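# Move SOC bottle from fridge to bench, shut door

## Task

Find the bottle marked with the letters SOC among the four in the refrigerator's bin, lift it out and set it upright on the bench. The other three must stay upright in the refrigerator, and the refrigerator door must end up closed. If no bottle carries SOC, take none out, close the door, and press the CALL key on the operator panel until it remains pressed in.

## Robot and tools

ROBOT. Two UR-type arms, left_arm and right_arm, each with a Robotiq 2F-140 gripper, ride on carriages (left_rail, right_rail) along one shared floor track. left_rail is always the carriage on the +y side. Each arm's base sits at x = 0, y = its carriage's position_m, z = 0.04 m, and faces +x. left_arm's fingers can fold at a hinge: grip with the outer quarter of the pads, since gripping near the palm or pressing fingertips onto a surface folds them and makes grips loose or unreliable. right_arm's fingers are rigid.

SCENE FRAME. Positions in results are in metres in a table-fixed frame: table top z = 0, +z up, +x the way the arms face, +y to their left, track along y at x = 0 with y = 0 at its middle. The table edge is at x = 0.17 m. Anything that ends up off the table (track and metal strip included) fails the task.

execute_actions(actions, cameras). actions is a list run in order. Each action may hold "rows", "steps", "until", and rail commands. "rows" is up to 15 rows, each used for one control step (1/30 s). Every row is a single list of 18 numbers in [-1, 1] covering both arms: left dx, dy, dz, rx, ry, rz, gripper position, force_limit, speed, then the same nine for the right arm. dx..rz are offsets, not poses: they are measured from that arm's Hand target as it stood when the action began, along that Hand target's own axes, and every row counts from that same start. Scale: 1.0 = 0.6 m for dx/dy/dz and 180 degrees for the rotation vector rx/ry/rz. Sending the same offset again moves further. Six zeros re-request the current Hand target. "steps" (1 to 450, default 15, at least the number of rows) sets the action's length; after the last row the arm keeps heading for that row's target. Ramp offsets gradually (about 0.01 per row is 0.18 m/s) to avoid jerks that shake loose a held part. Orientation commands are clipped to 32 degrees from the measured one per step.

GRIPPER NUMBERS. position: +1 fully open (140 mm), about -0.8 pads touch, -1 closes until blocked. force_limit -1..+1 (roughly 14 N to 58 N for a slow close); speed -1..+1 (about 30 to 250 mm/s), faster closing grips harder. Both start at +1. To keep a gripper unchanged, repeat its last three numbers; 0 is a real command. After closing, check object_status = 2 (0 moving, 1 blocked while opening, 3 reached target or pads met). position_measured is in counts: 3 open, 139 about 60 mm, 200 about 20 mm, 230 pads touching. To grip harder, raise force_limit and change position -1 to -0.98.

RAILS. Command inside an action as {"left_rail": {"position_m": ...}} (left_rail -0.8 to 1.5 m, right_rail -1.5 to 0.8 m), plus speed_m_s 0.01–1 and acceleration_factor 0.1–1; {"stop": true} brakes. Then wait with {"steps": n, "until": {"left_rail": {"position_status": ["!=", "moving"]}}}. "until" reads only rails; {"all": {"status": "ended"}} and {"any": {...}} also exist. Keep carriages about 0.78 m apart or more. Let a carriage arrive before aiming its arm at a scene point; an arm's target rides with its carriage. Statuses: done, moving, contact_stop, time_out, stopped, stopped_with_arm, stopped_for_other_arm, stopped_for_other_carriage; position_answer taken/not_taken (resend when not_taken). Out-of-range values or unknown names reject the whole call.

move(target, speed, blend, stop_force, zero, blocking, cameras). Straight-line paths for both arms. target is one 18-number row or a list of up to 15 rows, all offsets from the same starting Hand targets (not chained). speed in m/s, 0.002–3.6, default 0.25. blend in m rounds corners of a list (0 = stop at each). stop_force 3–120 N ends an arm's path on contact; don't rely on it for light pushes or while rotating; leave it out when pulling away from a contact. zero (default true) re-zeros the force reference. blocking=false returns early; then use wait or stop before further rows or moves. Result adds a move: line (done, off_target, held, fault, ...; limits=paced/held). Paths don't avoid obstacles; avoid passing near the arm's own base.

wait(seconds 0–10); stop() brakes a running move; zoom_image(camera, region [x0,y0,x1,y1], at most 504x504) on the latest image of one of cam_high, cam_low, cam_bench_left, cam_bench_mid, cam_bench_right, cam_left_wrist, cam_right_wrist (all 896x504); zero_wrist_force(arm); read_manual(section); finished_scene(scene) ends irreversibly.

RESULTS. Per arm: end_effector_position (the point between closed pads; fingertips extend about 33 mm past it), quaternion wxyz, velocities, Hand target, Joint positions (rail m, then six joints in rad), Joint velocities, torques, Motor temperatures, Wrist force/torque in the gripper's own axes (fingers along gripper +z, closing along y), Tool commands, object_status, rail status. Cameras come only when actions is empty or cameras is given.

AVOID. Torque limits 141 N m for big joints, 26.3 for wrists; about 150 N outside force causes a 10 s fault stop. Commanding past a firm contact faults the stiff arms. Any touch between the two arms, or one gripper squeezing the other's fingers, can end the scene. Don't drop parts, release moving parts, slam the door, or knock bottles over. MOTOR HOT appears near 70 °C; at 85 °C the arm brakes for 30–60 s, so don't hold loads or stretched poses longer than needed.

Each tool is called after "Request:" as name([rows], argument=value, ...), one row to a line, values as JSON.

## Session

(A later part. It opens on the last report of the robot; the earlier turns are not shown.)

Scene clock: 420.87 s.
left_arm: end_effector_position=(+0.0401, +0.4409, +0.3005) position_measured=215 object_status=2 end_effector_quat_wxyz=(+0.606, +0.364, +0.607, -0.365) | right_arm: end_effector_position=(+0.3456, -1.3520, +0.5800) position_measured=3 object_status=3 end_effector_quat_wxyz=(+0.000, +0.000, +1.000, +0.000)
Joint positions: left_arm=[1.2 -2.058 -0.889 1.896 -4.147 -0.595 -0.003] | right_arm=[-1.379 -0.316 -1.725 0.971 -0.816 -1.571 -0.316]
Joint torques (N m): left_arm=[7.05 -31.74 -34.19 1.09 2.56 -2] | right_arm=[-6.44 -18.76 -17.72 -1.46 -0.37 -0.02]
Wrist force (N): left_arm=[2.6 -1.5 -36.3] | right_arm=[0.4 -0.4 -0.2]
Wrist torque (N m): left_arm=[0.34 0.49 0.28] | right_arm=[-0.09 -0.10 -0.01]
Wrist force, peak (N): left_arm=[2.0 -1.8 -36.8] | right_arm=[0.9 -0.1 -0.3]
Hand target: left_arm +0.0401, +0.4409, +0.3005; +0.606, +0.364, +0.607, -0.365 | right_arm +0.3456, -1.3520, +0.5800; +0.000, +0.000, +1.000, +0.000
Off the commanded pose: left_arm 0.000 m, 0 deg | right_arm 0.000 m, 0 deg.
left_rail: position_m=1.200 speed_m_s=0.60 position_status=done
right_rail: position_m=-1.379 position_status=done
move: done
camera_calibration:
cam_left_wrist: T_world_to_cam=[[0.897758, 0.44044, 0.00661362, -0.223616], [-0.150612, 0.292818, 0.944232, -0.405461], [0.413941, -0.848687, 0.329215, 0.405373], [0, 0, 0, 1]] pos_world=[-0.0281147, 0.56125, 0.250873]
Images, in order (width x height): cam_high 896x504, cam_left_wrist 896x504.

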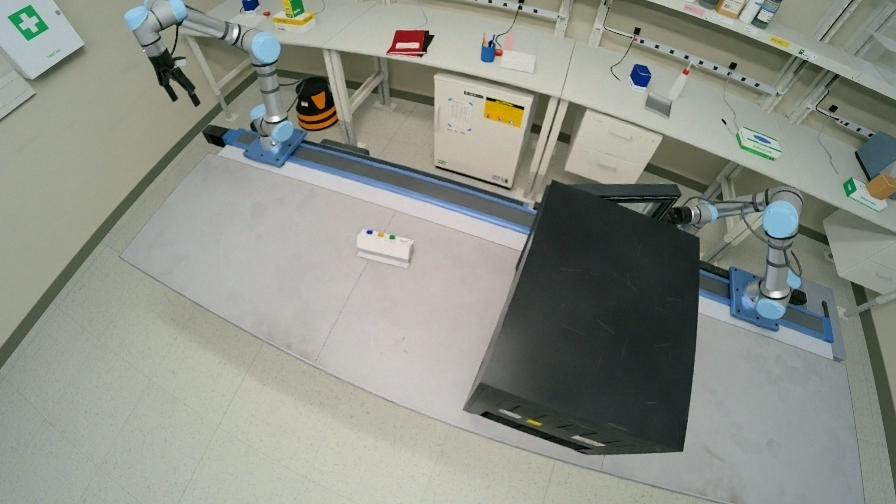

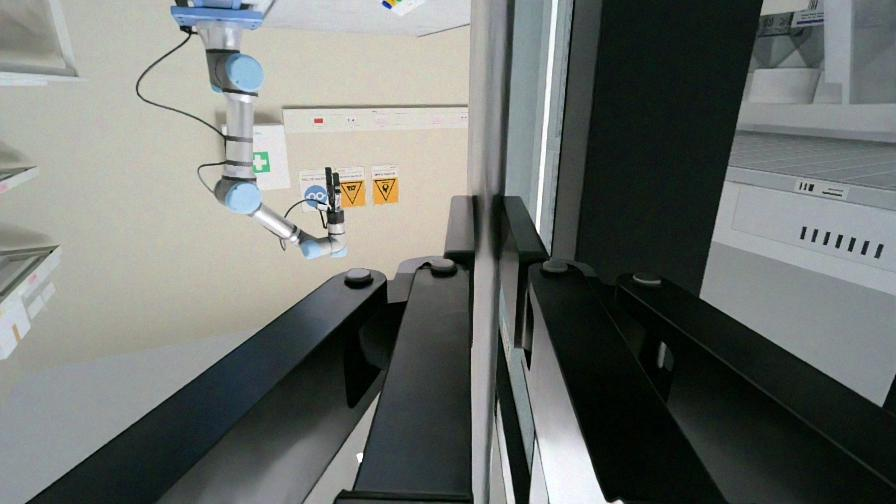

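Request:
execute_actions([
  {"rows":[[0,0,0,0,0,0,-0.47,-0.5,-1,0,0,0,0,0,0,1,1,1]],"steps":30},
], cameras=["cam_left_wrist"])

Scene clock: 436.00 s.
left_arm: end_effector_position=(+0.0401, +0.4409, +0.3005) position_measured=188 object_status=3 end_effector_quat_wxyz=(+0.606, +0.364, +0.607, -0.365) | right_arm: end_effector_position=(+0.3456, -1.3520, +0.5800) position_measured=3 object_status=3 end_effector_quat_wxyz=(+0.000, +0.000, +1.000, +0.000)
Joint positions: left_arm=[1.2 -2.058 -0.889 1.896 -4.147 -0.595 -0.003] | right_arm=[-1.379 -0.316 -1.725 0.971 -0.816 -1.571 -0.316]
Joint torques (N m): left_arm=[-6.1 -31.64 -6.97 -2.32 -2.18 -1.87] | right_arm=[-6.21 -19.58 -18.09 -1.33 -0.29 -0.02]
Wrist force (N): left_arm=[-1.0 1.6 -3.1] | right_arm=[0.3 -0.2 -0.4]
Wrist torque (N m): left_arm=[0.27 0.36 0.25] | right_arm=[-0.04 -0.07 -0.01]
Wrist force, peak (N): left_arm=[2.6 -1.5 -36.8] | right_arm=[0.5 -0.3 -0.7]
Hand target: left_arm +0.0401, +0.4409, +0.3005; +0.606, +0.364, +0.607, -0.365 | right_arm +0.3456, -1.3520, +0.5800; +0.000, +0.000, +1.000, +0.000
Off the commanded pose: left_arm 0.000 m, 0 deg | right_arm 0.000 m, 0 deg.
left_rail: position_m=1.200 speed_m_s=0.60 position_status=done
right_rail: position_m=-1.379 position_status=done
camera_calibration:
cam_left_wrist: T_world_to_cam=[[0.897764, 0.440427, 0.00657291, -0.223598], [-0.150574, 0.292837, 0.944232, -0.40547], [0.41394, -0.848688, 0.329215, 0.405373], [0, 0, 0, 1]] pos_world=[-0.0281146, 0.56125, 0.250873]
Images, in order (width x height): cam_left_wrist 896x504.

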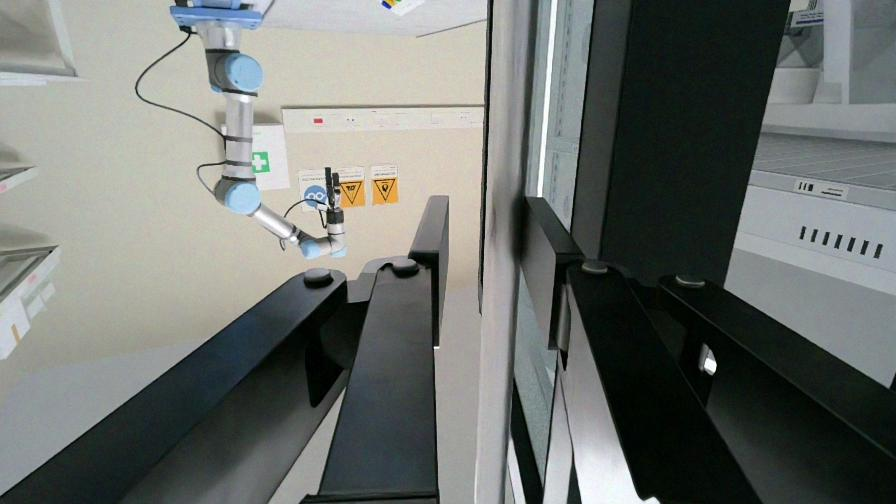

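Request:
move(target=[0,-0.01,-0.1,0,0,0,-0.47,-0.5,-1,0,0,0,0,0,0,1,1,1], speed=0.15, cameras=["cam_left_wrist"])

Scene clock: 447.77 s.
left_arm: end_effector_position=(+0.0067, +0.4911, +0.3006) position_measured=188 object_status=3 end_effector_quat_wxyz=(+0.606, +0.364, +0.607, -0.365) | right_arm: end_effector_position=(+0.3456, -1.3520, +0.5800) position_measured=3 object_status=3 end_effector_quat_wxyz=(+0.000, +0.000, +1.000, +0.000)
Joint positions: left_arm=[1.2 -2.178 -0.942 2.019 -4.216 -0.475 -0.003] | right_arm=[-1.379 -0.316 -1.725 0.971 -0.816 -1.571 -0.316]
Joint torques (N m): left_arm=[-5.94 -53.21 -1.33 -2.56 1.57 0.1] | right_arm=[-8.16 -20.26 -17.84 -1.33 -0.4 -0.05]
Wrist force (N): left_arm=[-1.1 0.6 -3.1] | right_arm=[0.6 -0.1 -0.2]
Wrist torque (N m): left_arm=[0.17 0.38 0.25] | right_arm=[-0.02 -0.12 -0.01]
Wrist force, peak (N): left_arm=[-1.1 1.0 -4.3] | right_arm=[0.8 -0.4 -0.3]
Hand target: left_arm +0.0066, +0.4911, +0.3006; +0.606, +0.364, +0.607, -0.365 | right_arm +0.3456, -1.3520, +0.5800; +0.000, +0.000, +1.000, +0.000
Off the commanded pose: left_arm 0.000 m, 0 deg | right_arm 0.000 m, 0 deg.
left_rail: position_m=1.200 speed_m_s=0.60 position_status=done
right_rail: position_m=-1.379 position_status=done
move: done
camera_calibration:
cam_left_wrist: T_world_to_cam=[[0.897764, 0.440427, 0.00657291, -0.215633], [-0.150574, 0.292837, 0.944232, -0.425215], [0.41394, -0.848688, 0.329215, 0.461844], [0, 0, 0, 1]] pos_world=[-0.0616146, 0.61145, 0.250873]
Images, in order (width x height): cam_left_wrist 896x504.

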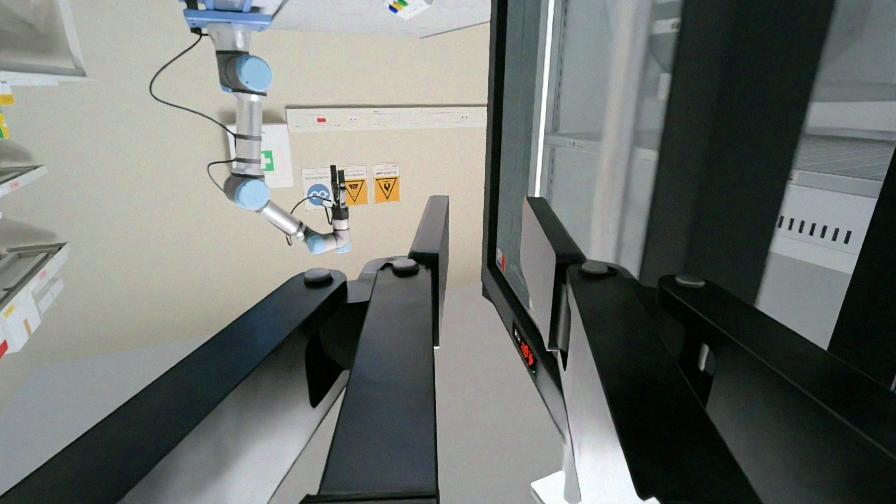

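Request:
wait(seconds=0.1, cameras=["cam_left_wrist","cam_high"])

Scene clock: 451.53 s.
left_arm: end_effector_position=(+0.0066, +0.4911, +0.3006) position_measured=188 object_status=3 end_effector_quat_wxyz=(+0.606, +0.364, +0.607, -0.365) | right_arm: end_effector_position=(+0.3456, -1.3520, +0.5800) position_measured=3 object_status=3 end_effector_quat_wxyz=(+0.000, +0.000, +1.000, +0.000)
Joint positions: left_arm=[1.2 -2.178 -0.942 2.019 -4.216 -0.475 -0.003] | right_arm=[-1.379 -0.316 -1.725 0.971 -0.816 -1.571 -0.316]
Joint torques (N m): left_arm=[-5.29 -53.13 -1.61 -2.61 1.51 1.41] | right_arm=[-7.48 -20.27 -18.36 -1.3 -0.41 0.01]
Wrist force (N): left_arm=[-0.9 1.0 -3.1] | right_arm=[0.6 -0.5 -0.4]
Wrist torque (N m): left_arm=[0.25 0.34 0.26] | right_arm=[-0.10 -0.14 0.00]
Wrist force, peak (N): left_arm=[-1.3 1.0 -3.4] | right_arm=[0.8 -0.1 -0.4]
Hand target: left_arm +0.0066, +0.4911, +0.3006; +0.606, +0.364, +0.607, -0.365 | right_arm +0.3456, -1.3520, +0.5800; +0.000, +0.000, +1.000, +0.000
Tool commands: left_gripper/position=-0.47 left_gripper/force_limit=-0.5 left_gripper/speed=-1.0 right_gripper/position=+1.0 right_gripper/force_limit=+1.0 right_gripper/speed=+1.0
Off the commanded pose: left_arm 0.000 m, 0 deg | right_arm 0.000 m, 0 deg.
left_rail: position_m=1.200 speed_m_s=0.60 position_status=done
right_rail: position_m=-1.379 position_status=done
wait: 0.10 s; at rest from the start
camera_calibration:
cam_left_wrist: T_world_to_cam=[[0.897758, 0.44044, 0.00661362, -0.215651], [-0.150612, 0.292818, 0.944232, -0.425206], [0.413941, -0.848687, 0.329215, 0.461844], [0, 0, 0, 1]] pos_world=[-0.0616147, 0.61145, 0.250873]
Images, in order (width x height): cam_high 896x504, cam_left_wrist 896x504.

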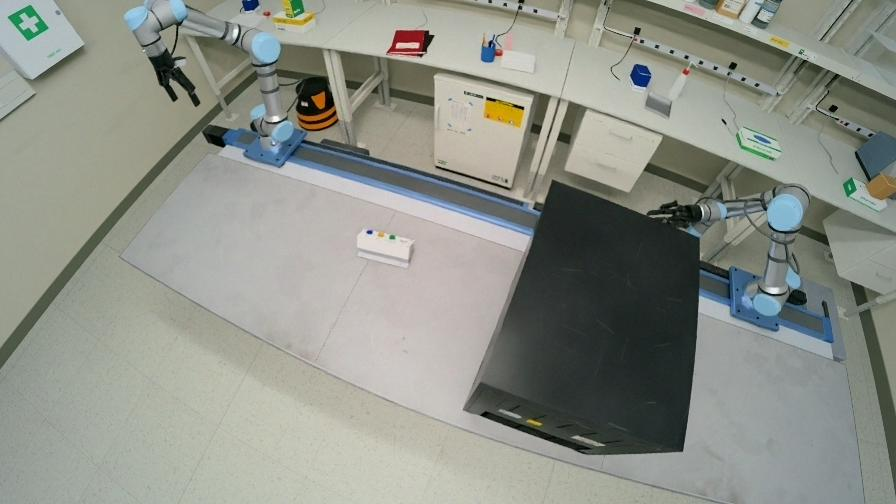

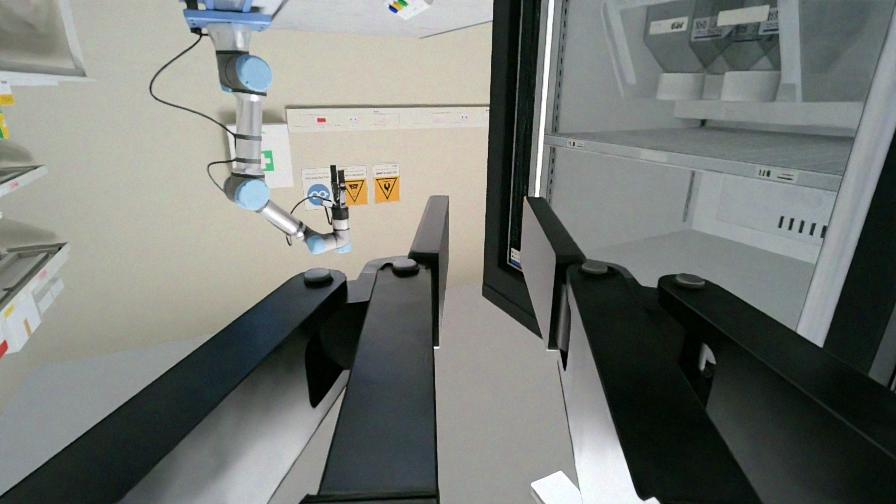

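Request:
move([
  [-0.1323,0.3007,-0.2343,0.0737,0.1225,0.0305,-0.47,-0.5,-1,0,0,0,0,0,0,1,1,1],
  [-0.1707,0.6595,-0.3438,0.1473,0.2449,0.061,-0.47,-0.5,-1,0,0,0,0,0,0,1,1,1],
], speed=0.3, blend=0.05)

Request:
execute_actions([
  {"left_rail":{"position_m":0.9},"steps":200,"until":{"left_rail":{"position_status":["!=","moving"]}}},
], cameras=["cam_left_wrist"])

Scene clock: 559.50 s.
left_arm: end_effector_position=(+0.2594, +0.8590, +0.4025) position_measured=188 object_status=3 end_effector_quat_wxyz=(+0.270, +0.653, +0.654, -0.271) | right_arm: end_effector_position=(+0.3456, -1.3520, +0.5800) position_measured=3 object_status=3 end_effector_quat_wxyz=(+0.000, +0.000, +1.000, +0.000)
Joint positions: left_arm=[1.2 -0.92 -2.106 2.125 -2.262 -2.014 0.493] | right_arm=[-1.379 -0.316 -1.725 0.971 -0.816 -1.571 -0.316]
Joint torques (N m): left_arm=[6.93 11.16 -41.77 -2.27 -2.77 1.95] | right_arm=[-8.71 -20.39 -18.38 -1.09 -0.52 0.01]
Wrist force (N): left_arm=[-0.8 1.1 -1.4] | right_arm=[0.4 -0.2 -0.3]
Wrist torque (N m): left_arm=[0.21 0.25 0.04] | right_arm=[-0.03 -0.07 -0.01]
Wrist force, peak (N): left_arm=[-1.2 1.1 -3.4] | right_arm=[0.9 0.0 -0.5]
Hand target: left_arm +0.2594, +0.8590, +0.4025; +0.270, +0.653, +0.654, -0.271 | right_arm +0.3456, -1.3520, +0.5800; +0.000, +0.000, +1.000, +0.000
Off the commanded pose: left_arm 0.000 m, 0 deg | right_arm 0.000 m, 0 deg.
left_rail: position_m=1.200 speed_m_s=0.60 position_status=done
right_rail: position_m=-1.379 position_status=done
move: done

Scene clock: 561.33 s.
left_arm: end_effector_position=(+0.2594, +0.5590, +0.4025) position_measured=188 object_status=3 end_effector_quat_wxyz=(+0.270, +0.653, +0.654, -0.271) | right_arm: end_effector_position=(+0.3456, -1.3520, +0.5800) position_measured=3 object_status=3 end_effector_quat_wxyz=(+0.000, +0.000, +1.000, +0.000)
Joint positions: left_arm=[0.9 -0.92 -2.105 2.125 -2.262 -2.015 0.493] | right_arm=[-1.379 -0.316 -1.725 0.971 -0.816 -1.571 -0.316]
Joint torques (N m): left_arm=[3 -2.51 -37.73 -2.84 -2.62 1.65] | right_arm=[-8.63 -20.93 -18.29 -1.11 -0.41 0.03]
Wrist force (N): left_arm=[-0.7 1.2 -1.6] | right_arm=[0.7 -0.2 -0.2]
Wrist torque (N m): left_arm=[0.24 0.24 0.04] | right_arm=[-0.04 -0.15 -0.01]
Wrist force, peak (N): left_arm=[0.4 1.2 -2.6] | right_arm=[0.3 -0.4 -0.8]
Hand target: left_arm +0.2594, +0.5590, +0.4025; +0.270, +0.653, +0.654, -0.271 | right_arm +0.3456, -1.3520, +0.5800; +0.000, +0.000, +1.000, +0.000
Tool commands: left_gripper/position=-0.47 left_gripper/force_limit=-0.5 left_gripper/speed=-1.0 right_gripper/position=+1.0 right_gripper/force_limit=+1.0 right_gripper/speed=+1.0
Off the commanded pose: left_arm 0.000 m, 0 deg | right_arm 0.000 m, 0 deg.
left_rail: position_m=0.900 speed_m_s=0.60 position_status=done
right_rail: position_m=-1.379 position_status=done
camera_calibration:
cam_left_wrist: T_world_to_cam=[[0.999415, -0.0284734, -0.0189687, -0.227076], [0.00472868, -0.434148, 0.900829, -0.119782], [-0.0338849, -0.900392, -0.433759, 0.833455], [0, 0, 0, 1]] pos_world=[0.255751, 0.691967, 0.465115]
Images, in order (width x height): cam_left_wrist 896x504.

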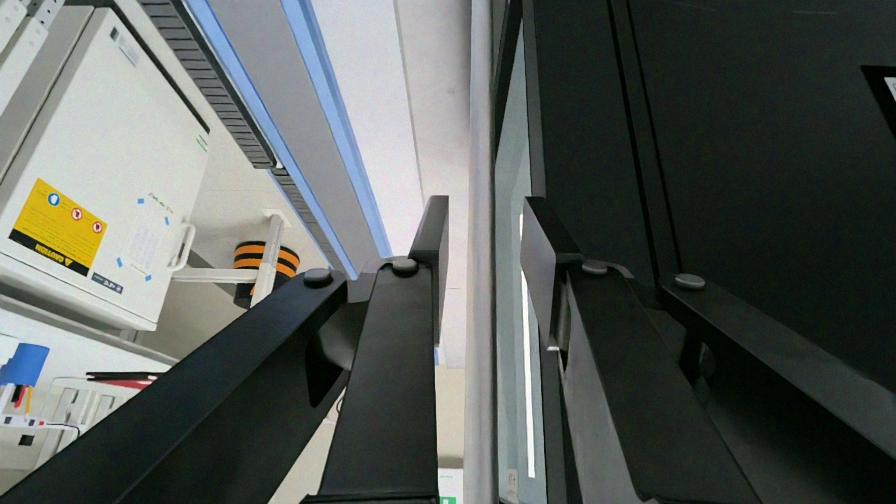

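Request:
move(target=[0,0,0.1333,0,0,0,-0.49,-0.5,-1,0,0,0,0,0,0,1,1,1], speed=0.06, stop_force=12, cameras=["cam_left_wrist"])

Scene clock: 569.00 s.
left_arm: end_effector_position=(+0.2593, +0.5024, +0.3460) position_measured=191 object_status=3 end_effector_quat_wxyz=(+0.270, +0.653, +0.654, -0.271) | right_arm: end_effector_position=(+0.3456, -1.3520, +0.5800) position_measured=3 object_status=3 end_effector_quat_wxyz=(+0.000, +0.000, +1.000, +0.000)
Joint positions: left_arm=[0.9 -1.037 -1.988 2.22 -2.513 -1.94 0.394] | right_arm=[-1.379 -0.316 -1.725 0.971 -0.816 -1.571 -0.316]
Joint torques (N m): left_arm=[-6.82 6.65 -16.84 -5.16 0.86 -2.09] | right_arm=[-8.5 -21.11 -18.28 -1.2 -0.43 0.03]
Wrist force (N): left_arm=[-0.5 1.0 -1.4] | right_arm=[0.5 -0.1 -0.3]
Wrist torque (N m): left_arm=[0.18 0.17 0.22] | right_arm=[-0.02 -0.10 -0.01]
Wrist force, peak (N): left_arm=[-1.0 0.9 -2.6] | right_arm=[0.8 -0.4 -0.4]
Hand target: left_arm +0.2593, +0.5024, +0.3460; +0.270, +0.653, +0.654, -0.271 | right_arm +0.3456, -1.3520, +0.5800; +0.000, +0.000, +1.000, +0.000
Off the commanded pose: left_arm 0.000 m, 0 deg | right_arm 0.000 m, 0 deg.
left_rail: position_m=0.900 speed_m_s=0.60 position_status=done
right_rail: position_m=-1.379 position_status=done
move: done
camera_calibration:
cam_left_wrist: T_world_to_cam=[[0.999415, -0.0284777, -0.0189645, -0.229657], [0.00472611, -0.434066, 0.900869, -0.0933912], [-0.0338865, -0.900431, -0.433677, 0.758021], [0, 0, 0, 1]] pos_world=[0.255651, 0.635467, 0.408514]
Images, in order (width x height): cam_left_wrist 896x504.

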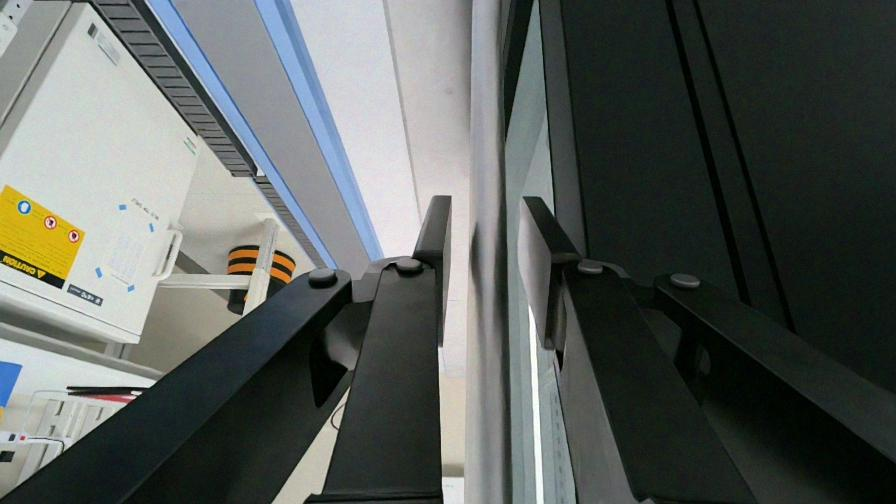

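Request:
execute_actions([
  {"rows":[[0,0,0,0,0,0,-1,-0.5,-1,0,0,0,0,0,0,1,1,1]],"steps":45},
])

Request:
move(target=[-0.0065,-0.0838,0.0065,-0.0236,0,-0.0236,-1,-0.5,-1,0,0,0,0,0,0,1,1,1], speed=0.06, stop_force=60)

Scene clock: 580.70 s.
left_arm: end_effector_position=(+0.2593, +0.5024, +0.3460) position_measured=209 object_status=2 end_effector_quat_wxyz=(+0.270, +0.653, +0.654, -0.271) | right_arm: end_effector_position=(+0.3456, -1.3520, +0.5800) position_measured=3 object_status=3 end_effector_quat_wxyz=(+0.000, +0.000, +1.000, +0.000)
Joint positions: left_arm=[0.9 -1.037 -1.988 2.22 -2.513 -1.94 0.394] | right_arm=[-1.379 -0.316 -1.725 0.971 -0.816 -1.571 -0.316]
Joint torques (N m): left_arm=[-6.56 3.06 -16.64 -0.85 -5.53 -1.94] | right_arm=[-9.01 -21.84 -17.64 -1.13 -0.41 -0.01]
Wrist force (N): left_arm=[-2.0 12.0 -2.0] | right_arm=[0.4 -0.3 -0.3]
Wrist torque (N m): left_arm=[-0.02 0.14 0.15] | right_arm=[-0.06 -0.10 0.00]
Wrist force, peak (N): left_arm=[-2.1 12.2 -2.2] | right_arm=[0.9 -0.3 -0.5]
Hand target: left_arm +0.2593, +0.5024, +0.3460; +0.270, +0.653, +0.654, -0.271 | right_arm +0.3456, -1.3520, +0.5800; +0.000, +0.000, +1.000, +0.000
Off the commanded pose: left_arm 0.000 m, 0 deg | right_arm 0.000 m, 0 deg.
left_rail: position_m=0.900 speed_m_s=0.60 position_status=done
right_rail: position_m=-1.379 position_status=done

Scene clock: 582.50 s.
left_arm: end_effector_position=(+0.2090, +0.4969, +0.3461) position_measured=209 object_status=2 end_effector_quat_wxyz=(+0.284, +0.618, +0.687, -0.257) | right_arm: end_effector_position=(+0.3456, -1.3520, +0.5800) position_measured=3 object_status=3 end_effector_quat_wxyz=(+0.000, +0.000, +1.000, +0.000)
Joint positions: left_arm=[0.9 -1.313 -2.15 2.309 -2.51 -1.679 0.107] | right_arm=[-1.379 -0.316 -1.725 0.971 -0.816 -1.571 -0.316]
Joint torques (N m): left_arm=[-3.7 -16.44 -13.05 0.37 1.19 -1.87] | right_arm=[-9.92 -21 -18.34 -1.09 -0.5 -0.04]
Wrist force (N): left_arm=[-14.1 2.8 9.8] | right_arm=[0.6 -0.3 -0.3]
Wrist torque (N m): left_arm=[0.13 0.39 0.20] | right_arm=[-0.07 -0.13 -0.01]
Wrist force, peak (N): left_arm=[-1.2 18.7 -6.9] | right_arm=[0.8 -0.3 -0.4]
Hand target: left_arm +0.2090, +0.4969, +0.3461; +0.284, +0.618, +0.687, -0.257 | right_arm +0.3456, -1.3520, +0.5800; +0.000, +0.000, +1.000, +0.000
Off the commanded pose: left_arm 0.000 m, 0 deg | right_arm 0.000 m, 0 deg.
left_rail: position_m=0.900 speed_m_s=0.60 position_status=done
right_rail: position_m=-1.379 position_status=done
move: done

Request:
execute_actions([
  {"rows":[[0,0,0,0,0,0,-0.58,-0.5,-1,0,0,0,0,0,0,1,1,1]],"steps":12},
])

Request:
move([
  [-0.0122,-0.1252,0.0122,-0.0354,0,-0.0354,-0.58,-0.5,-1,0,0,0,0,0,0,1,1,1],
  [-0.0416,-0.2593,0.0416,-0.0746,0,-0.0746,-0.58,-0.5,-1,0,0,0,0,0,0,1,1,1],
  [-0.0871,-0.384,0.0871,-0.1139,0,-0.1139,-0.58,-0.5,-1,0,0,0,0,0,0,1,1,1],
  [-0.1473,-0.4955,0.1473,-0.1532,0,-0.1532,-0.58,-0.5,-1,0,0,0,0,0,0,1,1,1],
  [-0.197,-0.5642,0.197,-0.1807,0,-0.1807,-0.58,-0.5,-1,0,0,0,0,0,0,1,1,1],
  [-0.2608,-0.6315,0.2608,-0.2121,0,-0.2121,-0.58,-0.5,-1,0,0,0,0,0,0,1,1,1],
], speed=0.12, blend=0.02, stop_force=50, cameras=["cam_left_wrist","cam_high"])

Scene clock: 611.83 s.
left_arm: end_effector_position=(+0.2090, +0.4969, +0.3460) position_measured=202 object_status=3 end_effector_quat_wxyz=(+0.284, +0.618, +0.687, -0.257) | right_arm: end_effector_position=(+0.3456, -1.3520, +0.5800) position_measured=3 object_status=3 end_effector_quat_wxyz=(+0.000, +0.000, +1.000, +0.000)
Joint positions: left_arm=[0.9 -1.313 -2.15 2.309 -2.51 -1.679 0.107] | right_arm=[-1.379 -0.316 -1.725 0.971 -0.816 -1.571 -0.316]
Joint torques (N m): left_arm=[-3.56 -0.76 -28.07 -4.72 -1.01 -1.97] | right_arm=[-9.83 -21.71 -18.26 -0.88 -0.28 0.04]
Wrist force (N): left_arm=[-2.6 1.1 -1.6] | right_arm=[0.5 -0.1 -0.2]
Wrist torque (N m): left_arm=[0.14 0.62 0.22] | right_arm=[-0.03 -0.11 -0.01]
Wrist force, peak (N): left_arm=[-14.7 2.9 9.4] | right_arm=[0.7 -0.1 -0.8]
Hand target: left_arm +0.2090, +0.4969, +0.3461; +0.284, +0.618, +0.687, -0.257 | right_arm +0.3456, -1.3520, +0.5800; +0.000, +0.000, +1.000, +0.000
Off the commanded pose: left_arm 0.000 m, 0 deg | right_arm 0.000 m, 0 deg.
left_rail: position_m=0.900 speed_m_s=0.60 position_status=done
right_rail: position_m=-1.379 position_status=done

Scene clock: 616.77 s.
left_arm: end_effector_position=(-0.1445, +0.2371, +0.3467) position_measured=202 object_status=3 end_effector_quat_wxyz=(+0.369, +0.239, +0.893, -0.099) | right_arm: end_effector_position=(+0.3456, -1.3520, +0.5800) position_measured=3 object_status=3 end_effector_quat_wxyz=(+0.000, +0.000, +1.000, +0.000)
Joint positions: left_arm=[0.9 -2.323 -1.227 1.262 -1.384 -0.812 -1.888] | right_arm=[-1.379 -0.316 -1.725 0.971 -0.816 -1.571 -0.316]
Joint torques (N m): left_arm=[7.45 -29.29 -40.06 -1.06 -0.29 -1.91] | right_arm=[-10.95 -22.13 -18.01 -1.13 -0.42 -0.02]
Wrist force (N): left_arm=[-2.7 0.7 -1.9] | right_arm=[0.6 -0.2 -0.4]
Wrist torque (N m): left_arm=[0.14 0.62 0.21] | right_arm=[-0.05 -0.14 -0.01]
Wrist force, peak (N): left_arm=[-2.4 3.7 -1.5] | right_arm=[0.9 -0.4 -0.3]
Hand target: left_arm -0.1445, +0.2371, +0.3467; +0.369, +0.239, +0.893, -0.099 | right_arm +0.3456, -1.3520, +0.5800; +0.000, +0.000, +1.000, +0.000
Off the commanded pose: left_arm 0.000 m, 0 deg | right_arm 0.000 m, 0 deg.
left_rail: position_m=0.900 speed_m_s=0.60 position_status=done
right_rail: position_m=-1.379 position_status=done
move: done
camera_calibration:
cam_left_wrist: T_world_to_cam=[[0.524378, 0.851292, -0.0181563, -0.11106], [0.379144, -0.214346, 0.90017, -0.205119], [0.762415, -0.478913, -0.435161, 0.521407], [0, 0, 0, 1]] pos_world=[-0.261522, 0.300287, 0.409522]
Images, in order (width x height): cam_high 896x504, cam_left_wrist 896x504.

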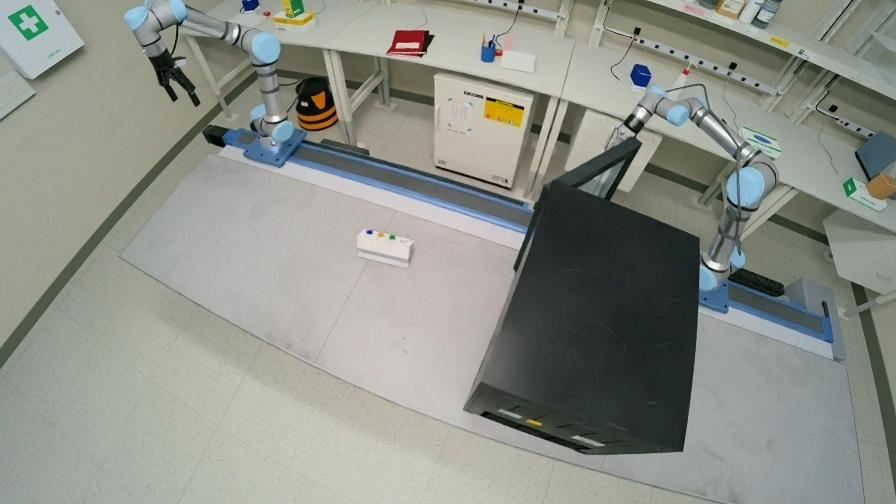

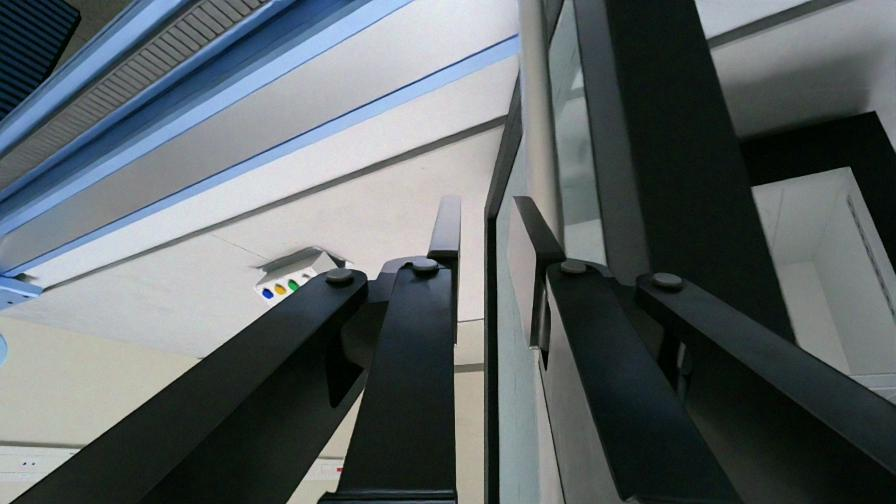

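Request:
wait(seconds=0.1, cameras=["cam_high","cam_left_wrist"])

Scene clock: 643.40 s.
left_arm: end_effector_position=(-0.1445, +0.2371, +0.3467) position_measured=202 object_status=3 end_effector_quat_wxyz=(+0.369, +0.239, +0.893, -0.099) | right_arm: end_effector_position=(+0.3456, -1.3520, +0.5800) position_measured=3 object_status=3 end_effector_quat_wxyz=(+0.000, +0.000, +1.000, +0.000)
Joint positions: left_arm=[0.9 -2.323 -1.227 1.262 -1.384 -0.812 -1.888] | right_arm=[-1.379 -0.316 -1.725 0.971 -0.816 -1.571 -0.316]
Joint torques (N m): left_arm=[7.54 -28.25 -38.52 -0.9 -0.76 -1.78] | right_arm=[-10.58 -22.43 -18.36 -1.15 -0.52 -0.07]
Wrist force (N): left_arm=[-2.5 0.3 -2.0] | right_arm=[0.8 -0.2 -0.3]
Wrist torque (N m): left_arm=[0.07 0.61 0.21] | right_arm=[-0.05 -0.17 0.00]
Wrist force, peak (N): left_arm=[-3.0 0.6 -2.0] | right_arm=[0.9 -0.2 -0.6]
Hand target: left_arm -0.1445, +0.2371, +0.3467; +0.369, +0.239, +0.893, -0.099 | right_arm +0.3456, -1.3520, +0.5800; +0.000, +0.000, +1.000, +0.000
Tool commands: left_gripper/position=-0.58 left_gripper/force_limit=-0.5 left_gripper/speed=-1.0 right_gripper/position=+1.0 right_gripper/force_limit=+1.0 right_gripper/speed=+1.0
Off the commanded pose: left_arm 0.000 m, 0 deg | right_arm 0.000 m, 0 deg.
left_rail: position_m=0.900 speed_m_s=0.60 position_status=done
right_rail: position_m=-1.379 position_status=done
wait: 0.10 s; at rest from the start
camera_calibration:
cam_left_wrist: T_world_to_cam=[[0.524378, 0.851292, -0.0181563, -0.11106], [0.379144, -0.214346, 0.90017, -0.205119], [0.762415, -0.478913, -0.435161, 0.521407], [0, 0, 0, 1]] pos_world=[-0.261522, 0.300287, 0.409522]
Images, in order (width x height): cam_high 896x504, cam_left_wrist 896x504.

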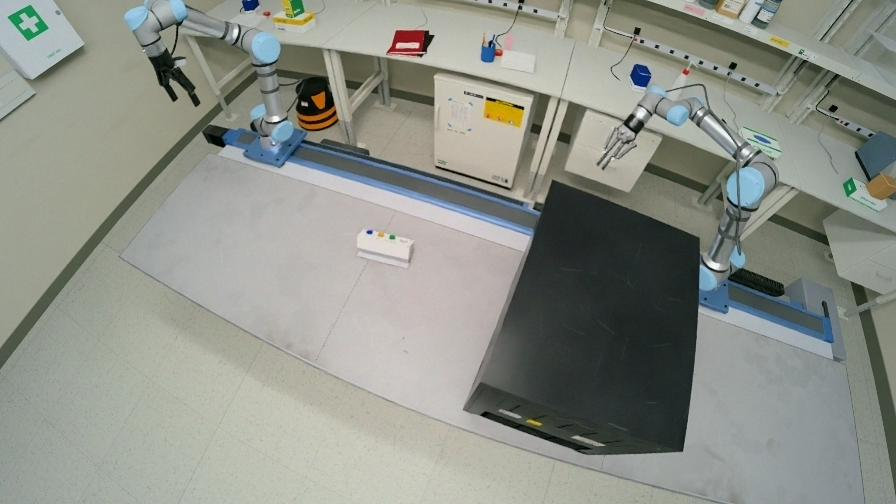

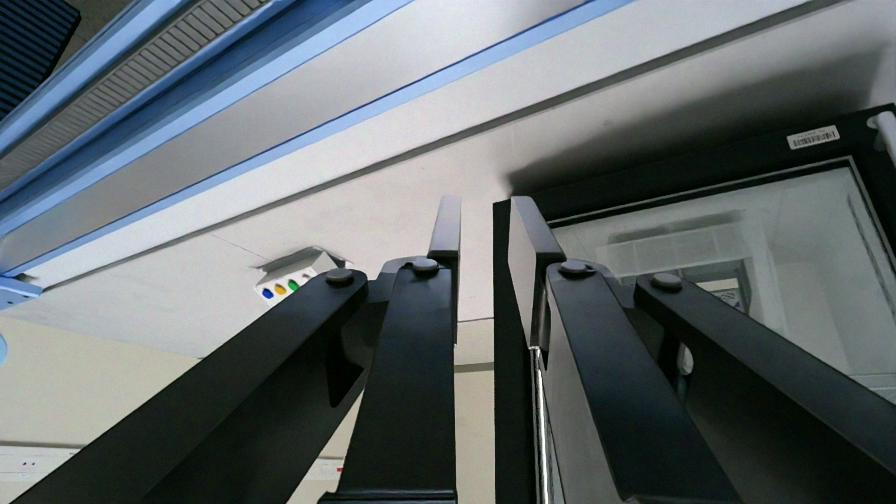

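Request:
execute_actions([
  {"left_rail":{"position_m":1.3},"right_rail":{"position_m":-0.35,"speed_m_s":0.6,"acceleration_factor":0.5},"steps":250,"until":{"all":{"status":"ended"}}},
])

Request:
move(target=[0,0,0,0,0,0,-0.58,-0.5,-1,0.4093,0.455,0.2167,-0.098,-0.2367,-0.2367,-0.4,-0.5,0], speed=0.3)

Request:
move(target=[0,0,0,0,0,0,-0.58,-0.5,-1,-0.3675,0.444,0.6165,0,0,0,-0.4,-0.5,0], speed=0.25, cameras=["cam_right_wrist","cam_high","cam_bench_mid"])

Scene clock: 763.13 s.
left_arm: end_effector_position=(-0.1445, +0.6371, +0.3467) position_measured=202 object_status=3 end_effector_quat_wxyz=(+0.369, +0.239, +0.893, -0.099) | right_arm: end_effector_position=(+0.3456, -0.3228, +0.5800) position_measured=3 object_status=3 end_effector_quat_wxyz=(+0.000, +0.000, +1.000, +0.000)
Joint positions: left_arm=[1.3 -2.323 -1.227 1.262 -1.384 -0.812 -1.888] | right_arm=[-0.35 -0.316 -1.725 0.971 -0.816 -1.571 -0.316]
Joint torques (N m): left_arm=[-5.75 -54.84 -29.81 -3.54 1.46 -1.41] | right_arm=[-2.92 -23.31 -19.08 -1.44 -0.45 -0.06]
Wrist force (N): left_arm=[-2.7 0.5 -1.7] | right_arm=[0.8 -0.2 -0.6]
Wrist torque (N m): left_arm=[0.10 0.62 0.22] | right_arm=[-0.03 -0.17 0.00]
Wrist force, peak (N): left_arm=[-3.3 -0.3 -1.6] | right_arm=[0.5 -1.5 -0.5]
Hand target: left_arm -0.1445, +0.6371, +0.3467; +0.369, +0.239, +0.893, -0.099 | right_arm +0.3456, -0.3228, +0.5800; +0.000, +0.000, +1.000, +0.000
Tool commands: left_gripper/position=-0.58 left_gripper/force_limit=-0.5 left_gripper/speed=-1.0 right_gripper/position=+1.0 right_gripper/force_limit=+1.0 right_gripper/speed=+1.0
Off the commanded pose: left_arm 0.000 m, 0 deg | right_arm 0.000 m, 0 deg.
left_rail: position_m=1.300 speed_m_s=0.60 position_status=done
right_rail: position_m=-0.350 speed_m_s=0.60 position_status=done

Scene clock: 765.63 s.
left_arm: end_effector_position=(-0.1445, +0.6371, +0.3467) position_measured=202 object_status=3 end_effector_quat_wxyz=(+0.369, +0.239, +0.893, -0.099) | right_arm: end_effector_position=(+0.1000, -0.0498, +0.4500) position_measured=179 object_status=3 end_effector_quat_wxyz=(+0.353, -0.353, +0.854, +0.146)
Joint positions: left_arm=[1.3 -2.323 -1.227 1.262 -1.384 -0.812 -1.888] | right_arm=[-0.35 -0.17 -2.877 1.98 -1.197 -0.956 -0.785]
Joint torques (N m): left_arm=[-3.99 -53.87 -21.27 -3.54 3.06 -1.56] | right_arm=[13.3 12.65 -8.6 -5.24 3.66 1.13]
Wrist force (N): left_arm=[-2.8 0.4 -1.9] | right_arm=[0.1 -0.1 -0.6]
Wrist torque (N m): left_arm=[0.08 0.66 0.21] | right_arm=[0.00 -0.07 -0.26]
Wrist force, peak (N): left_arm=[-3.0 0.7 -1.8] | right_arm=[1.8 1.4 -0.5]
Hand target: left_arm -0.1445, +0.6371, +0.3467; +0.369, +0.239, +0.893, -0.099 | right_arm +0.1000, -0.0497, +0.4500; +0.353, -0.353, +0.854, +0.146
Off the commanded pose: left_arm 0.000 m, 0 deg | right_arm 0.000 m, 0 deg.
left_rail: position_m=1.300 speed_m_s=0.60 position_status=done
right_rail: position_m=-0.350 speed_m_s=0.60 position_status=done
shoulder posture changed (right arm): the wrist came as close to joint 2's axis as it can, and the arm is now in the other of its two shoulder postures.
move: done

Scene clock: 768.70 s.
left_arm: end_effector_position=(-0.1445, +0.6371, +0.3467) position_measured=202 object_status=3 end_effector_quat_wxyz=(+0.369, +0.239, +0.893, -0.099) | right_arm: end_effector_position=(+0.2069, +0.4336, +0.3442) position_measured=179 object_status=3 end_effector_quat_wxyz=(+0.354, -0.354, +0.853, +0.147)
Joint positions: left_arm=[1.3 -2.323 -1.227 1.262 -1.384 -0.812 -1.888] | right_arm=[-0.35 -1.439 -2.697 0.185 1.489 -0.975 -2.397]
Joint torques (N m): left_arm=[-5.13 -55.16 -17.06 -3.9 3.13 -1.67] | right_arm=[-12.8 74.34 8.74 0.84 -1.62 1.34]
Wrist force (N): left_arm=[-2.8 0.7 -2.0] | right_arm=[-0.3 -0.1 -1.0]
Wrist torque (N m): left_arm=[0.14 0.64 0.22] | right_arm=[0.00 0.01 -0.19]
Wrist force, peak (N): left_arm=[-3.0 0.4 -2.1] | right_arm=[0.3 -0.8 -2.3]
Hand target: left_arm -0.1445, +0.6371, +0.3467; +0.369, +0.239, +0.893, -0.099 | right_arm +0.2069, +0.4338, +0.3442; +0.353, -0.353, +0.854, +0.146
Off the commanded pose: left_arm 0.000 m, 0 deg | right_arm 0.000 m, 0 deg.
left_rail: position_m=1.300 speed_m_s=0.60 position_status=done
right_rail: position_m=-0.350 speed_m_s=0.60 position_status=done
move: done
camera_calibration:
cam_right_wrist: T_world_to_cam=[[-0.698625, 0.71534, 0.0145782, -0.163946], [0.307867, 0.282156, 0.908629, -0.497727], [0.645865, 0.639279, -0.41735, -0.12089], [0, 0, 0, 1]] pos_world=[0.116775, 0.334997, 0.404186]
Images, in order (width x height): cam_high 896x504, cam_bench_mid 896x504, cam_right_wrist 896x504.

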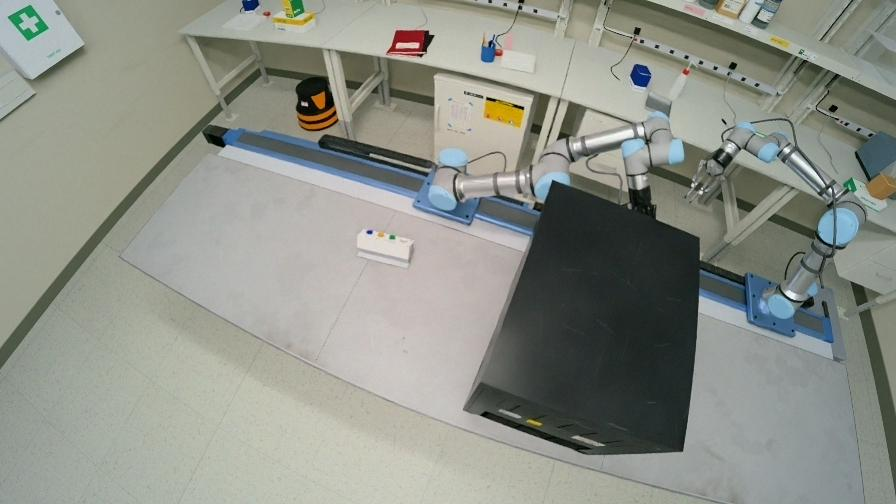

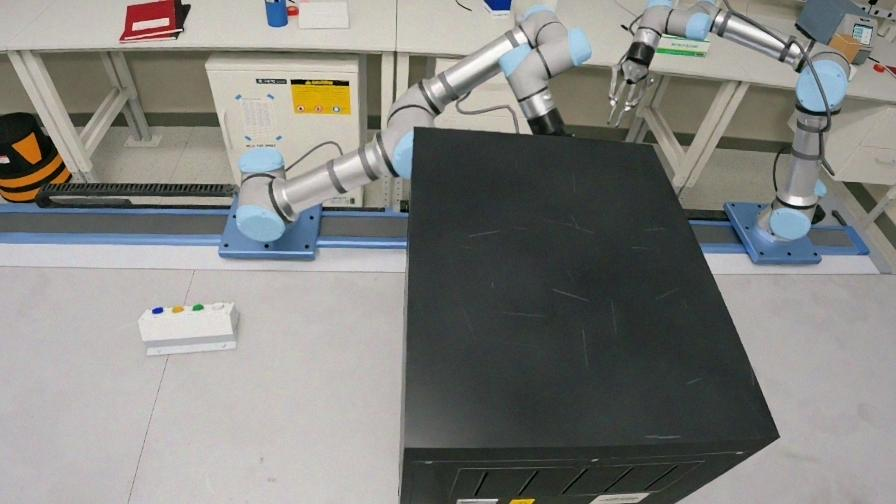

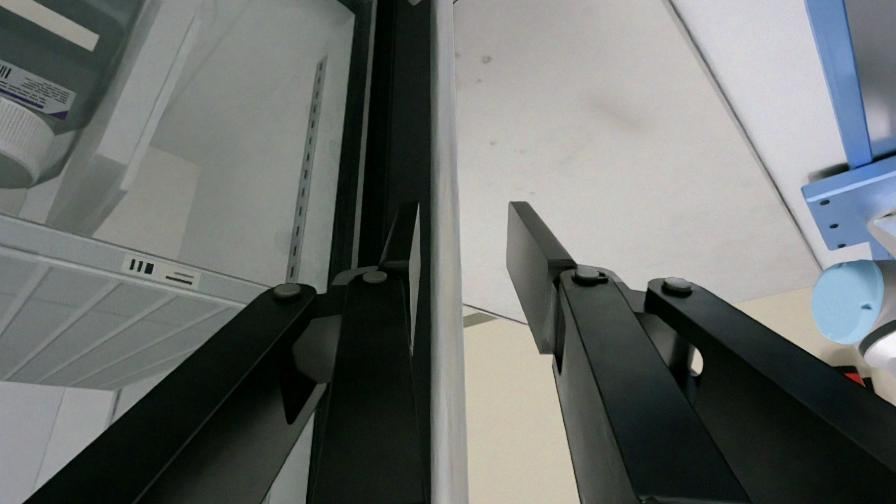

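Request:
move(target=[0,0,0,0,0,0,-0.58,-0.5,-1,0.0833,-0.1288,-0.0833,0,0,0,-0.4,-0.5,0], speed=0.2)

Request:
execute_actions([
  {"right_rail":{"position_m":-0.25},"steps":250,"until":{"all":{"status":"ended"}}},
])

Request:
move(target=[0,0,0,0,0,0,-0.58,-0.5,-1,0,0,0.083,0,0,0,-0.4,-0.5,0], speed=0.1, stop_force=15, cameras=["cam_right_wrist"])

Scene clock: 791.93 s.
left_arm: end_effector_position=(-0.1445, +0.6371, +0.3467) position_measured=202 object_status=3 end_effector_quat_wxyz=(+0.369, +0.239, +0.893, -0.099) | right_arm: end_effector_position=(+0.2116, +0.3291, +0.3443) position_measured=179 object_status=3 end_effector_quat_wxyz=(+0.353, -0.353, +0.854, +0.146)
Joint positions: left_arm=[1.3 -2.323 -1.227 1.262 -1.384 -0.812 -1.888] | right_arm=[-0.35 -1.421 -2.996 0.964 0.997 -0.966 -2.378]
Joint torques (N m): left_arm=[-4.84 -54.36 -15.78 -3.84 3.05 -1.65] | right_arm=[13.85 41.57 18.58 -3.51 3.58 -1.46]
Wrist force (N): left_arm=[-2.7 0.4 -1.8] | right_arm=[-0.3 -0.4 -0.4]
Wrist torque (N m): left_arm=[0.09 0.62 0.21] | right_arm=[-0.06 -0.01 -0.08]
Wrist force, peak (N): left_arm=[-3.1 0.5 -1.9] | right_arm=[0.6 -2.0 -1.7]
Hand target: left_arm -0.1445, +0.6371, +0.3467; +0.369, +0.239, +0.893, -0.099 | right_arm +0.2116, +0.3291, +0.3443; +0.353, -0.353, +0.854, +0.146
Off the commanded pose: left_arm 0.000 m, 0 deg | right_arm 0.000 m, 0 deg.
left_rail: position_m=1.300 speed_m_s=0.60 position_status=done
right_rail: position_m=-0.350 speed_m_s=0.60 position_status=done
move: done

Scene clock: 793.10 s.
left_arm: end_effector_position=(-0.1445, +0.6371, +0.3467) position_measured=202 object_status=3 end_effector_quat_wxyz=(+0.369, +0.239, +0.893, -0.099) | right_arm: end_effector_position=(+0.2116, +0.4291, +0.3442) position_measured=179 object_status=3 end_effector_quat_wxyz=(+0.353, -0.353, +0.854, +0.146)
Joint positions: left_arm=[1.3 -2.323 -1.227 1.262 -1.384 -0.812 -1.888] | right_arm=[-0.25 -1.421 -2.996 0.964 0.997 -0.966 -2.378]
Joint torques (N m): left_arm=[-6.32 -54.45 -17.36 -3.59 3.22 -1.6] | right_arm=[11.73 49.06 11.46 0.26 3.38 -1.39]
Wrist force (N): left_arm=[-2.7 0.3 -1.5] | right_arm=[-0.3 -0.4 -0.5]
Wrist torque (N m): left_arm=[0.06 0.63 0.21] | right_arm=[-0.07 0.00 -0.08]
Wrist force, peak (N): left_arm=[-2.9 0.3 -1.9] | right_arm=[0.4 -1.6 -1.5]
Hand target: left_arm -0.1445, +0.6371, +0.3467; +0.369, +0.239, +0.893, -0.099 | right_arm +0.2116, +0.4291, +0.3443; +0.353, -0.353, +0.854, +0.146
Tool commands: left_gripper/position=-0.58 left_gripper/force_limit=-0.5 left_gripper/speed=-1.0 right_gripper/position=-0.4 right_gripper/force_limit=-0.5 right_gripper/speed=+0.0
Off the commanded pose: left_arm 0.000 m, 0 deg | right_arm 0.000 m, 0 deg.
left_rail: position_m=1.300 speed_m_s=0.60 position_status=done
right_rail: position_m=-0.250 speed_m_s=0.60 position_status=done

Scene clock: 794.57 s.
left_arm: end_effector_position=(-0.1445, +0.6371, +0.3467) position_measured=202 object_status=3 end_effector_quat_wxyz=(+0.369, +0.239, +0.893, -0.099) | right_arm: end_effector_position=(+0.2365, +0.4540, +0.3090) position_measured=179 object_status=3 end_effector_quat_wxyz=(+0.353, -0.353, +0.854, +0.146)
Joint positions: left_arm=[1.3 -2.323 -1.227 1.262 -1.384 -0.812 -1.888] | right_arm=[-0.25 -1.474 -3.042 0.937 1.1 -0.993 -2.432]
Joint torques (N m): left_arm=[-5.46 -54.04 -15.79 -3.86 3.11 -1.67] | right_arm=[-12.84 43.69 3.69 0.78 -1.64 -1.5]
Wrist force (N): left_arm=[-2.5 0.4 -2.0] | right_arm=[-0.4 -0.6 -0.5]
Wrist torque (N m): left_arm=[0.07 0.59 0.21] | right_arm=[-0.12 0.05 -0.10]
Wrist force, peak (N): left_arm=[-2.7 0.4 -2.2] | right_arm=[-0.3 -0.3 -2.0]
Hand target: left_arm -0.1445, +0.6371, +0.3467; +0.369, +0.239, +0.893, -0.099 | right_arm +0.2365, +0.4540, +0.3090; +0.353, -0.353, +0.854, +0.146
Off the commanded pose: left_arm 0.000 m, 0 deg | right_arm 0.000 m, 0 deg.
left_rail: position_m=1.300 speed_m_s=0.60 position_status=done
right_rail: position_m=-0.250 speed_m_s=0.60 position_status=done
move: done
camera_calibration:
cam_right_wrist: T_world_to_cam=[[-0.698365, 0.715602, 0.0141664, -0.157471], [0.30821, 0.282805, 0.908311, -0.480955], [0.645982, 0.638699, -0.418056, -0.167209], [0, 0, 0, 1]] pos_world=[0.146277, 0.3555, 0.369184]
Images, in order (width x height): cam_right_wrist 896x504.

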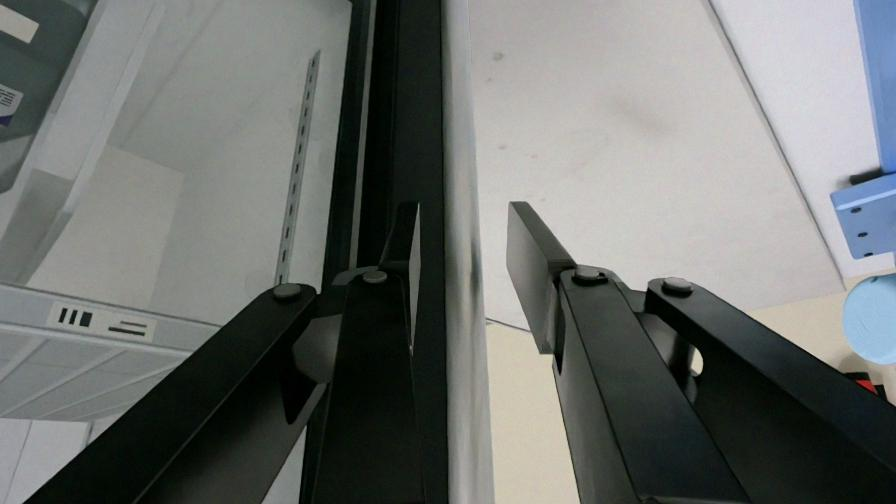

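Request:
zoom_image(camera="cam_right_wrist", region=[370, 150, 570, 370])

Scaled by 2.291 from the camera's 896x504 image, which has a finer 1280x720 frame.

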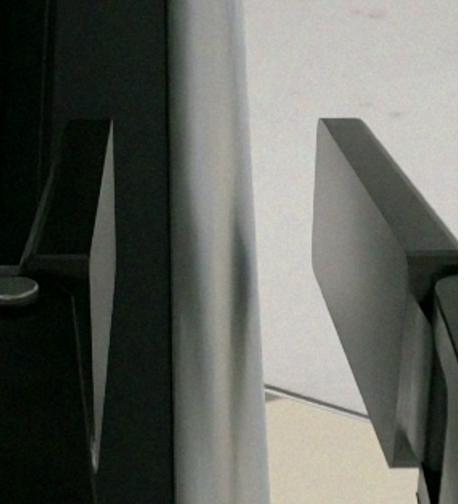

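Request:
move(target=[0,0,0,0,0,0,-0.58,-0.5,-1,0,-0.001,0.0167,0,0,0,-0.4,-0.5,0], speed=0.02, stop_force=6)

Request:
execute_actions([
  {"rows":[[0,0,0,0,0,0,-0.58,-0.5,-1,0,0,0,0,0,0,-1,-0.5,-1]],"steps":60},
], cameras=["cam_right_wrist"])

Scene clock: 812.60 s.
left_arm: end_effector_position=(-0.1445, +0.6371, +0.3467) position_measured=202 object_status=3 end_effector_quat_wxyz=(+0.369, +0.239, +0.893, -0.099) | right_arm: end_effector_position=(+0.2419, +0.4586, +0.3020) position_measured=179 object_status=3 end_effector_quat_wxyz=(+0.353, -0.353, +0.854, +0.146)
Joint positions: left_arm=[1.3 -2.323 -1.227 1.262 -1.384 -0.812 -1.888] | right_arm=[-0.25 -1.485 -3.05 0.932 1.12 -0.999 -2.443]
Joint torques (N m): left_arm=[-4.03 -53.89 -15.59 -3.83 3.11 -1.6] | right_arm=[-12.97 44.08 3.35 0.82 -1.69 -1.4]
Wrist force (N): left_arm=[-2.8 0.3 -1.8] | right_arm=[-0.3 -0.4 -1.0]
Wrist torque (N m): left_arm=[0.06 0.64 0.21] | right_arm=[-0.09 0.03 -0.10]
Wrist force, peak (N): left_arm=[-2.9 0.3 -2.2] | right_arm=[-0.3 -0.7 -0.8]
Hand target: left_arm -0.1445, +0.6371, +0.3467; +0.369, +0.239, +0.893, -0.099 | right_arm +0.2419, +0.4586, +0.3020; +0.353, -0.353, +0.854, +0.146
Off the commanded pose: left_arm 0.000 m, 0 deg | right_arm 0.000 m, 0 deg.
left_rail: position_m=1.300 speed_m_s=0.60 position_status=done
right_rail: position_m=-0.250 speed_m_s=0.60 position_status=done
move: done

Scene clock: 814.80 s.
left_arm: end_effector_position=(-0.1445, +0.6371, +0.3467) position_measured=202 object_status=3 end_effector_quat_wxyz=(+0.369, +0.239, +0.893, -0.099) | right_arm: end_effector_position=(+0.2419, +0.4586, +0.3019) position_measured=209 object_status=2 end_effector_quat_wxyz=(+0.353, -0.353, +0.854, +0.146)
Joint positions: left_arm=[1.3 -2.323 -1.227 1.262 -1.384 -0.812 -1.888] | right_arm=[-0.25 -1.485 -3.05 0.932 1.12 -0.999 -2.443]
Joint torques (N m): left_arm=[-4.18 -54.3 -16.87 -3.77 3.13 -1.46] | right_arm=[-13.09 44.99 4.07 -6.71 6.35 -0.46]
Wrist force (N): left_arm=[-3.0 0.5 -1.8] | right_arm=[-5.3 12.8 -3.7]
Wrist torque (N m): left_arm=[0.11 0.67 0.22] | right_arm=[-0.46 0.10 -0.19]
Wrist force, peak (N): left_arm=[-3.0 0.3 -1.9] | right_arm=[-5.1 12.9 -3.6]
Hand target: left_arm -0.1445, +0.6371, +0.3467; +0.369, +0.239, +0.893, -0.099 | right_arm +0.2419, +0.4586, +0.3020; +0.353, -0.353, +0.854, +0.146
Off the commanded pose: left_arm 0.000 m, 0 deg | right_arm 0.000 m, 0 deg.
left_rail: position_m=1.300 speed_m_s=0.60 position_status=done
right_rail: position_m=-0.250 speed_m_s=0.60 position_status=done
camera_calibration:
cam_right_wrist: T_world_to_cam=[[-0.698387, 0.715582, 0.0141033, -0.156788], [0.30816, 0.282854, 0.908312, -0.477513], [0.645982, 0.638699, -0.418055, -0.176669], [0, 0, 0, 1]] pos_world=[0.151777, 0.3601, 0.362084]
Images, in order (width x height): cam_right_wrist 896x504.

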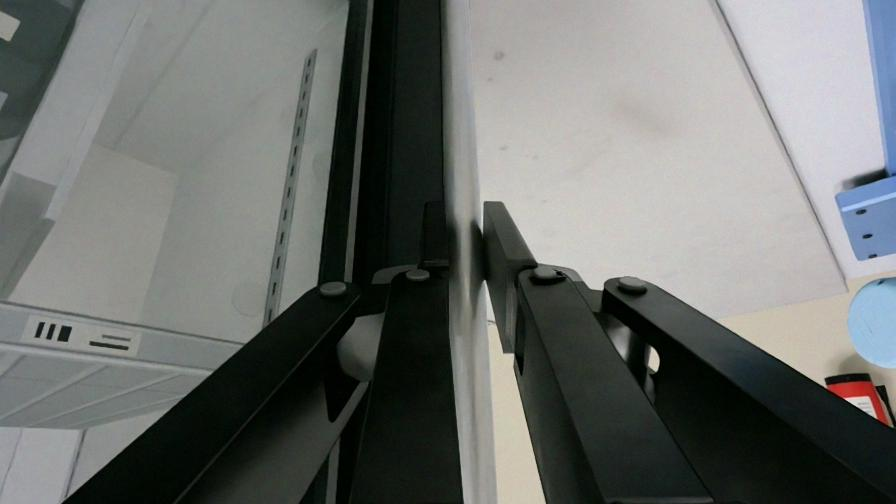

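Request:
move(target=[0,0,0,0,0,0,-0.58,-0.5,-1,0.0458,0.0502,-0.0458,0,0,0,-0.98,0,-1], speed=0.06, stop_force=60)

Scene clock: 829.63 s.
left_arm: end_effector_position=(-0.1445, +0.6371, +0.3467) position_measured=202 object_status=3 end_effector_quat_wxyz=(+0.369, +0.239, +0.893, -0.099) | right_arm: end_effector_position=(+0.1931, +0.4524, +0.3020) position_measured=211 object_status=2 end_effector_quat_wxyz=(+0.353, -0.353, +0.854, +0.146)
Joint positions: left_arm=[1.3 -2.323 -1.227 1.262 -1.384 -0.812 -1.888] | right_arm=[-0.25 -1.394 -3.075 0.986 1.037 -0.952 -2.348]
Joint torques (N m): left_arm=[-5.87 -54.36 -16.05 -3.89 3.3 -1.61] | right_arm=[17.07 40.25 17.29 -1.51 2.13 1.5]
Wrist force (N): left_arm=[-2.9 0.3 -1.7] | right_arm=[-0.3 -7.6 -5.4]
Wrist torque (N m): left_arm=[0.06 0.65 0.21] | right_arm=[-0.20 -0.04 -0.33]
Wrist force, peak (N): left_arm=[-3.1 0.4 -2.1] | right_arm=[-23.4 7.8 21.8]
Hand target: left_arm -0.1445, +0.6371, +0.3467; +0.369, +0.239, +0.893, -0.099 | right_arm +0.1931, +0.4524, +0.3020; +0.353, -0.353, +0.854, +0.146
Off the commanded pose: left_arm 0.000 m, 0 deg | right_arm 0.000 m, 0 deg.
left_rail: position_m=1.300 speed_m_s=0.60 position_status=done
right_rail: position_m=-0.250 speed_m_s=0.60 position_status=done
move: done


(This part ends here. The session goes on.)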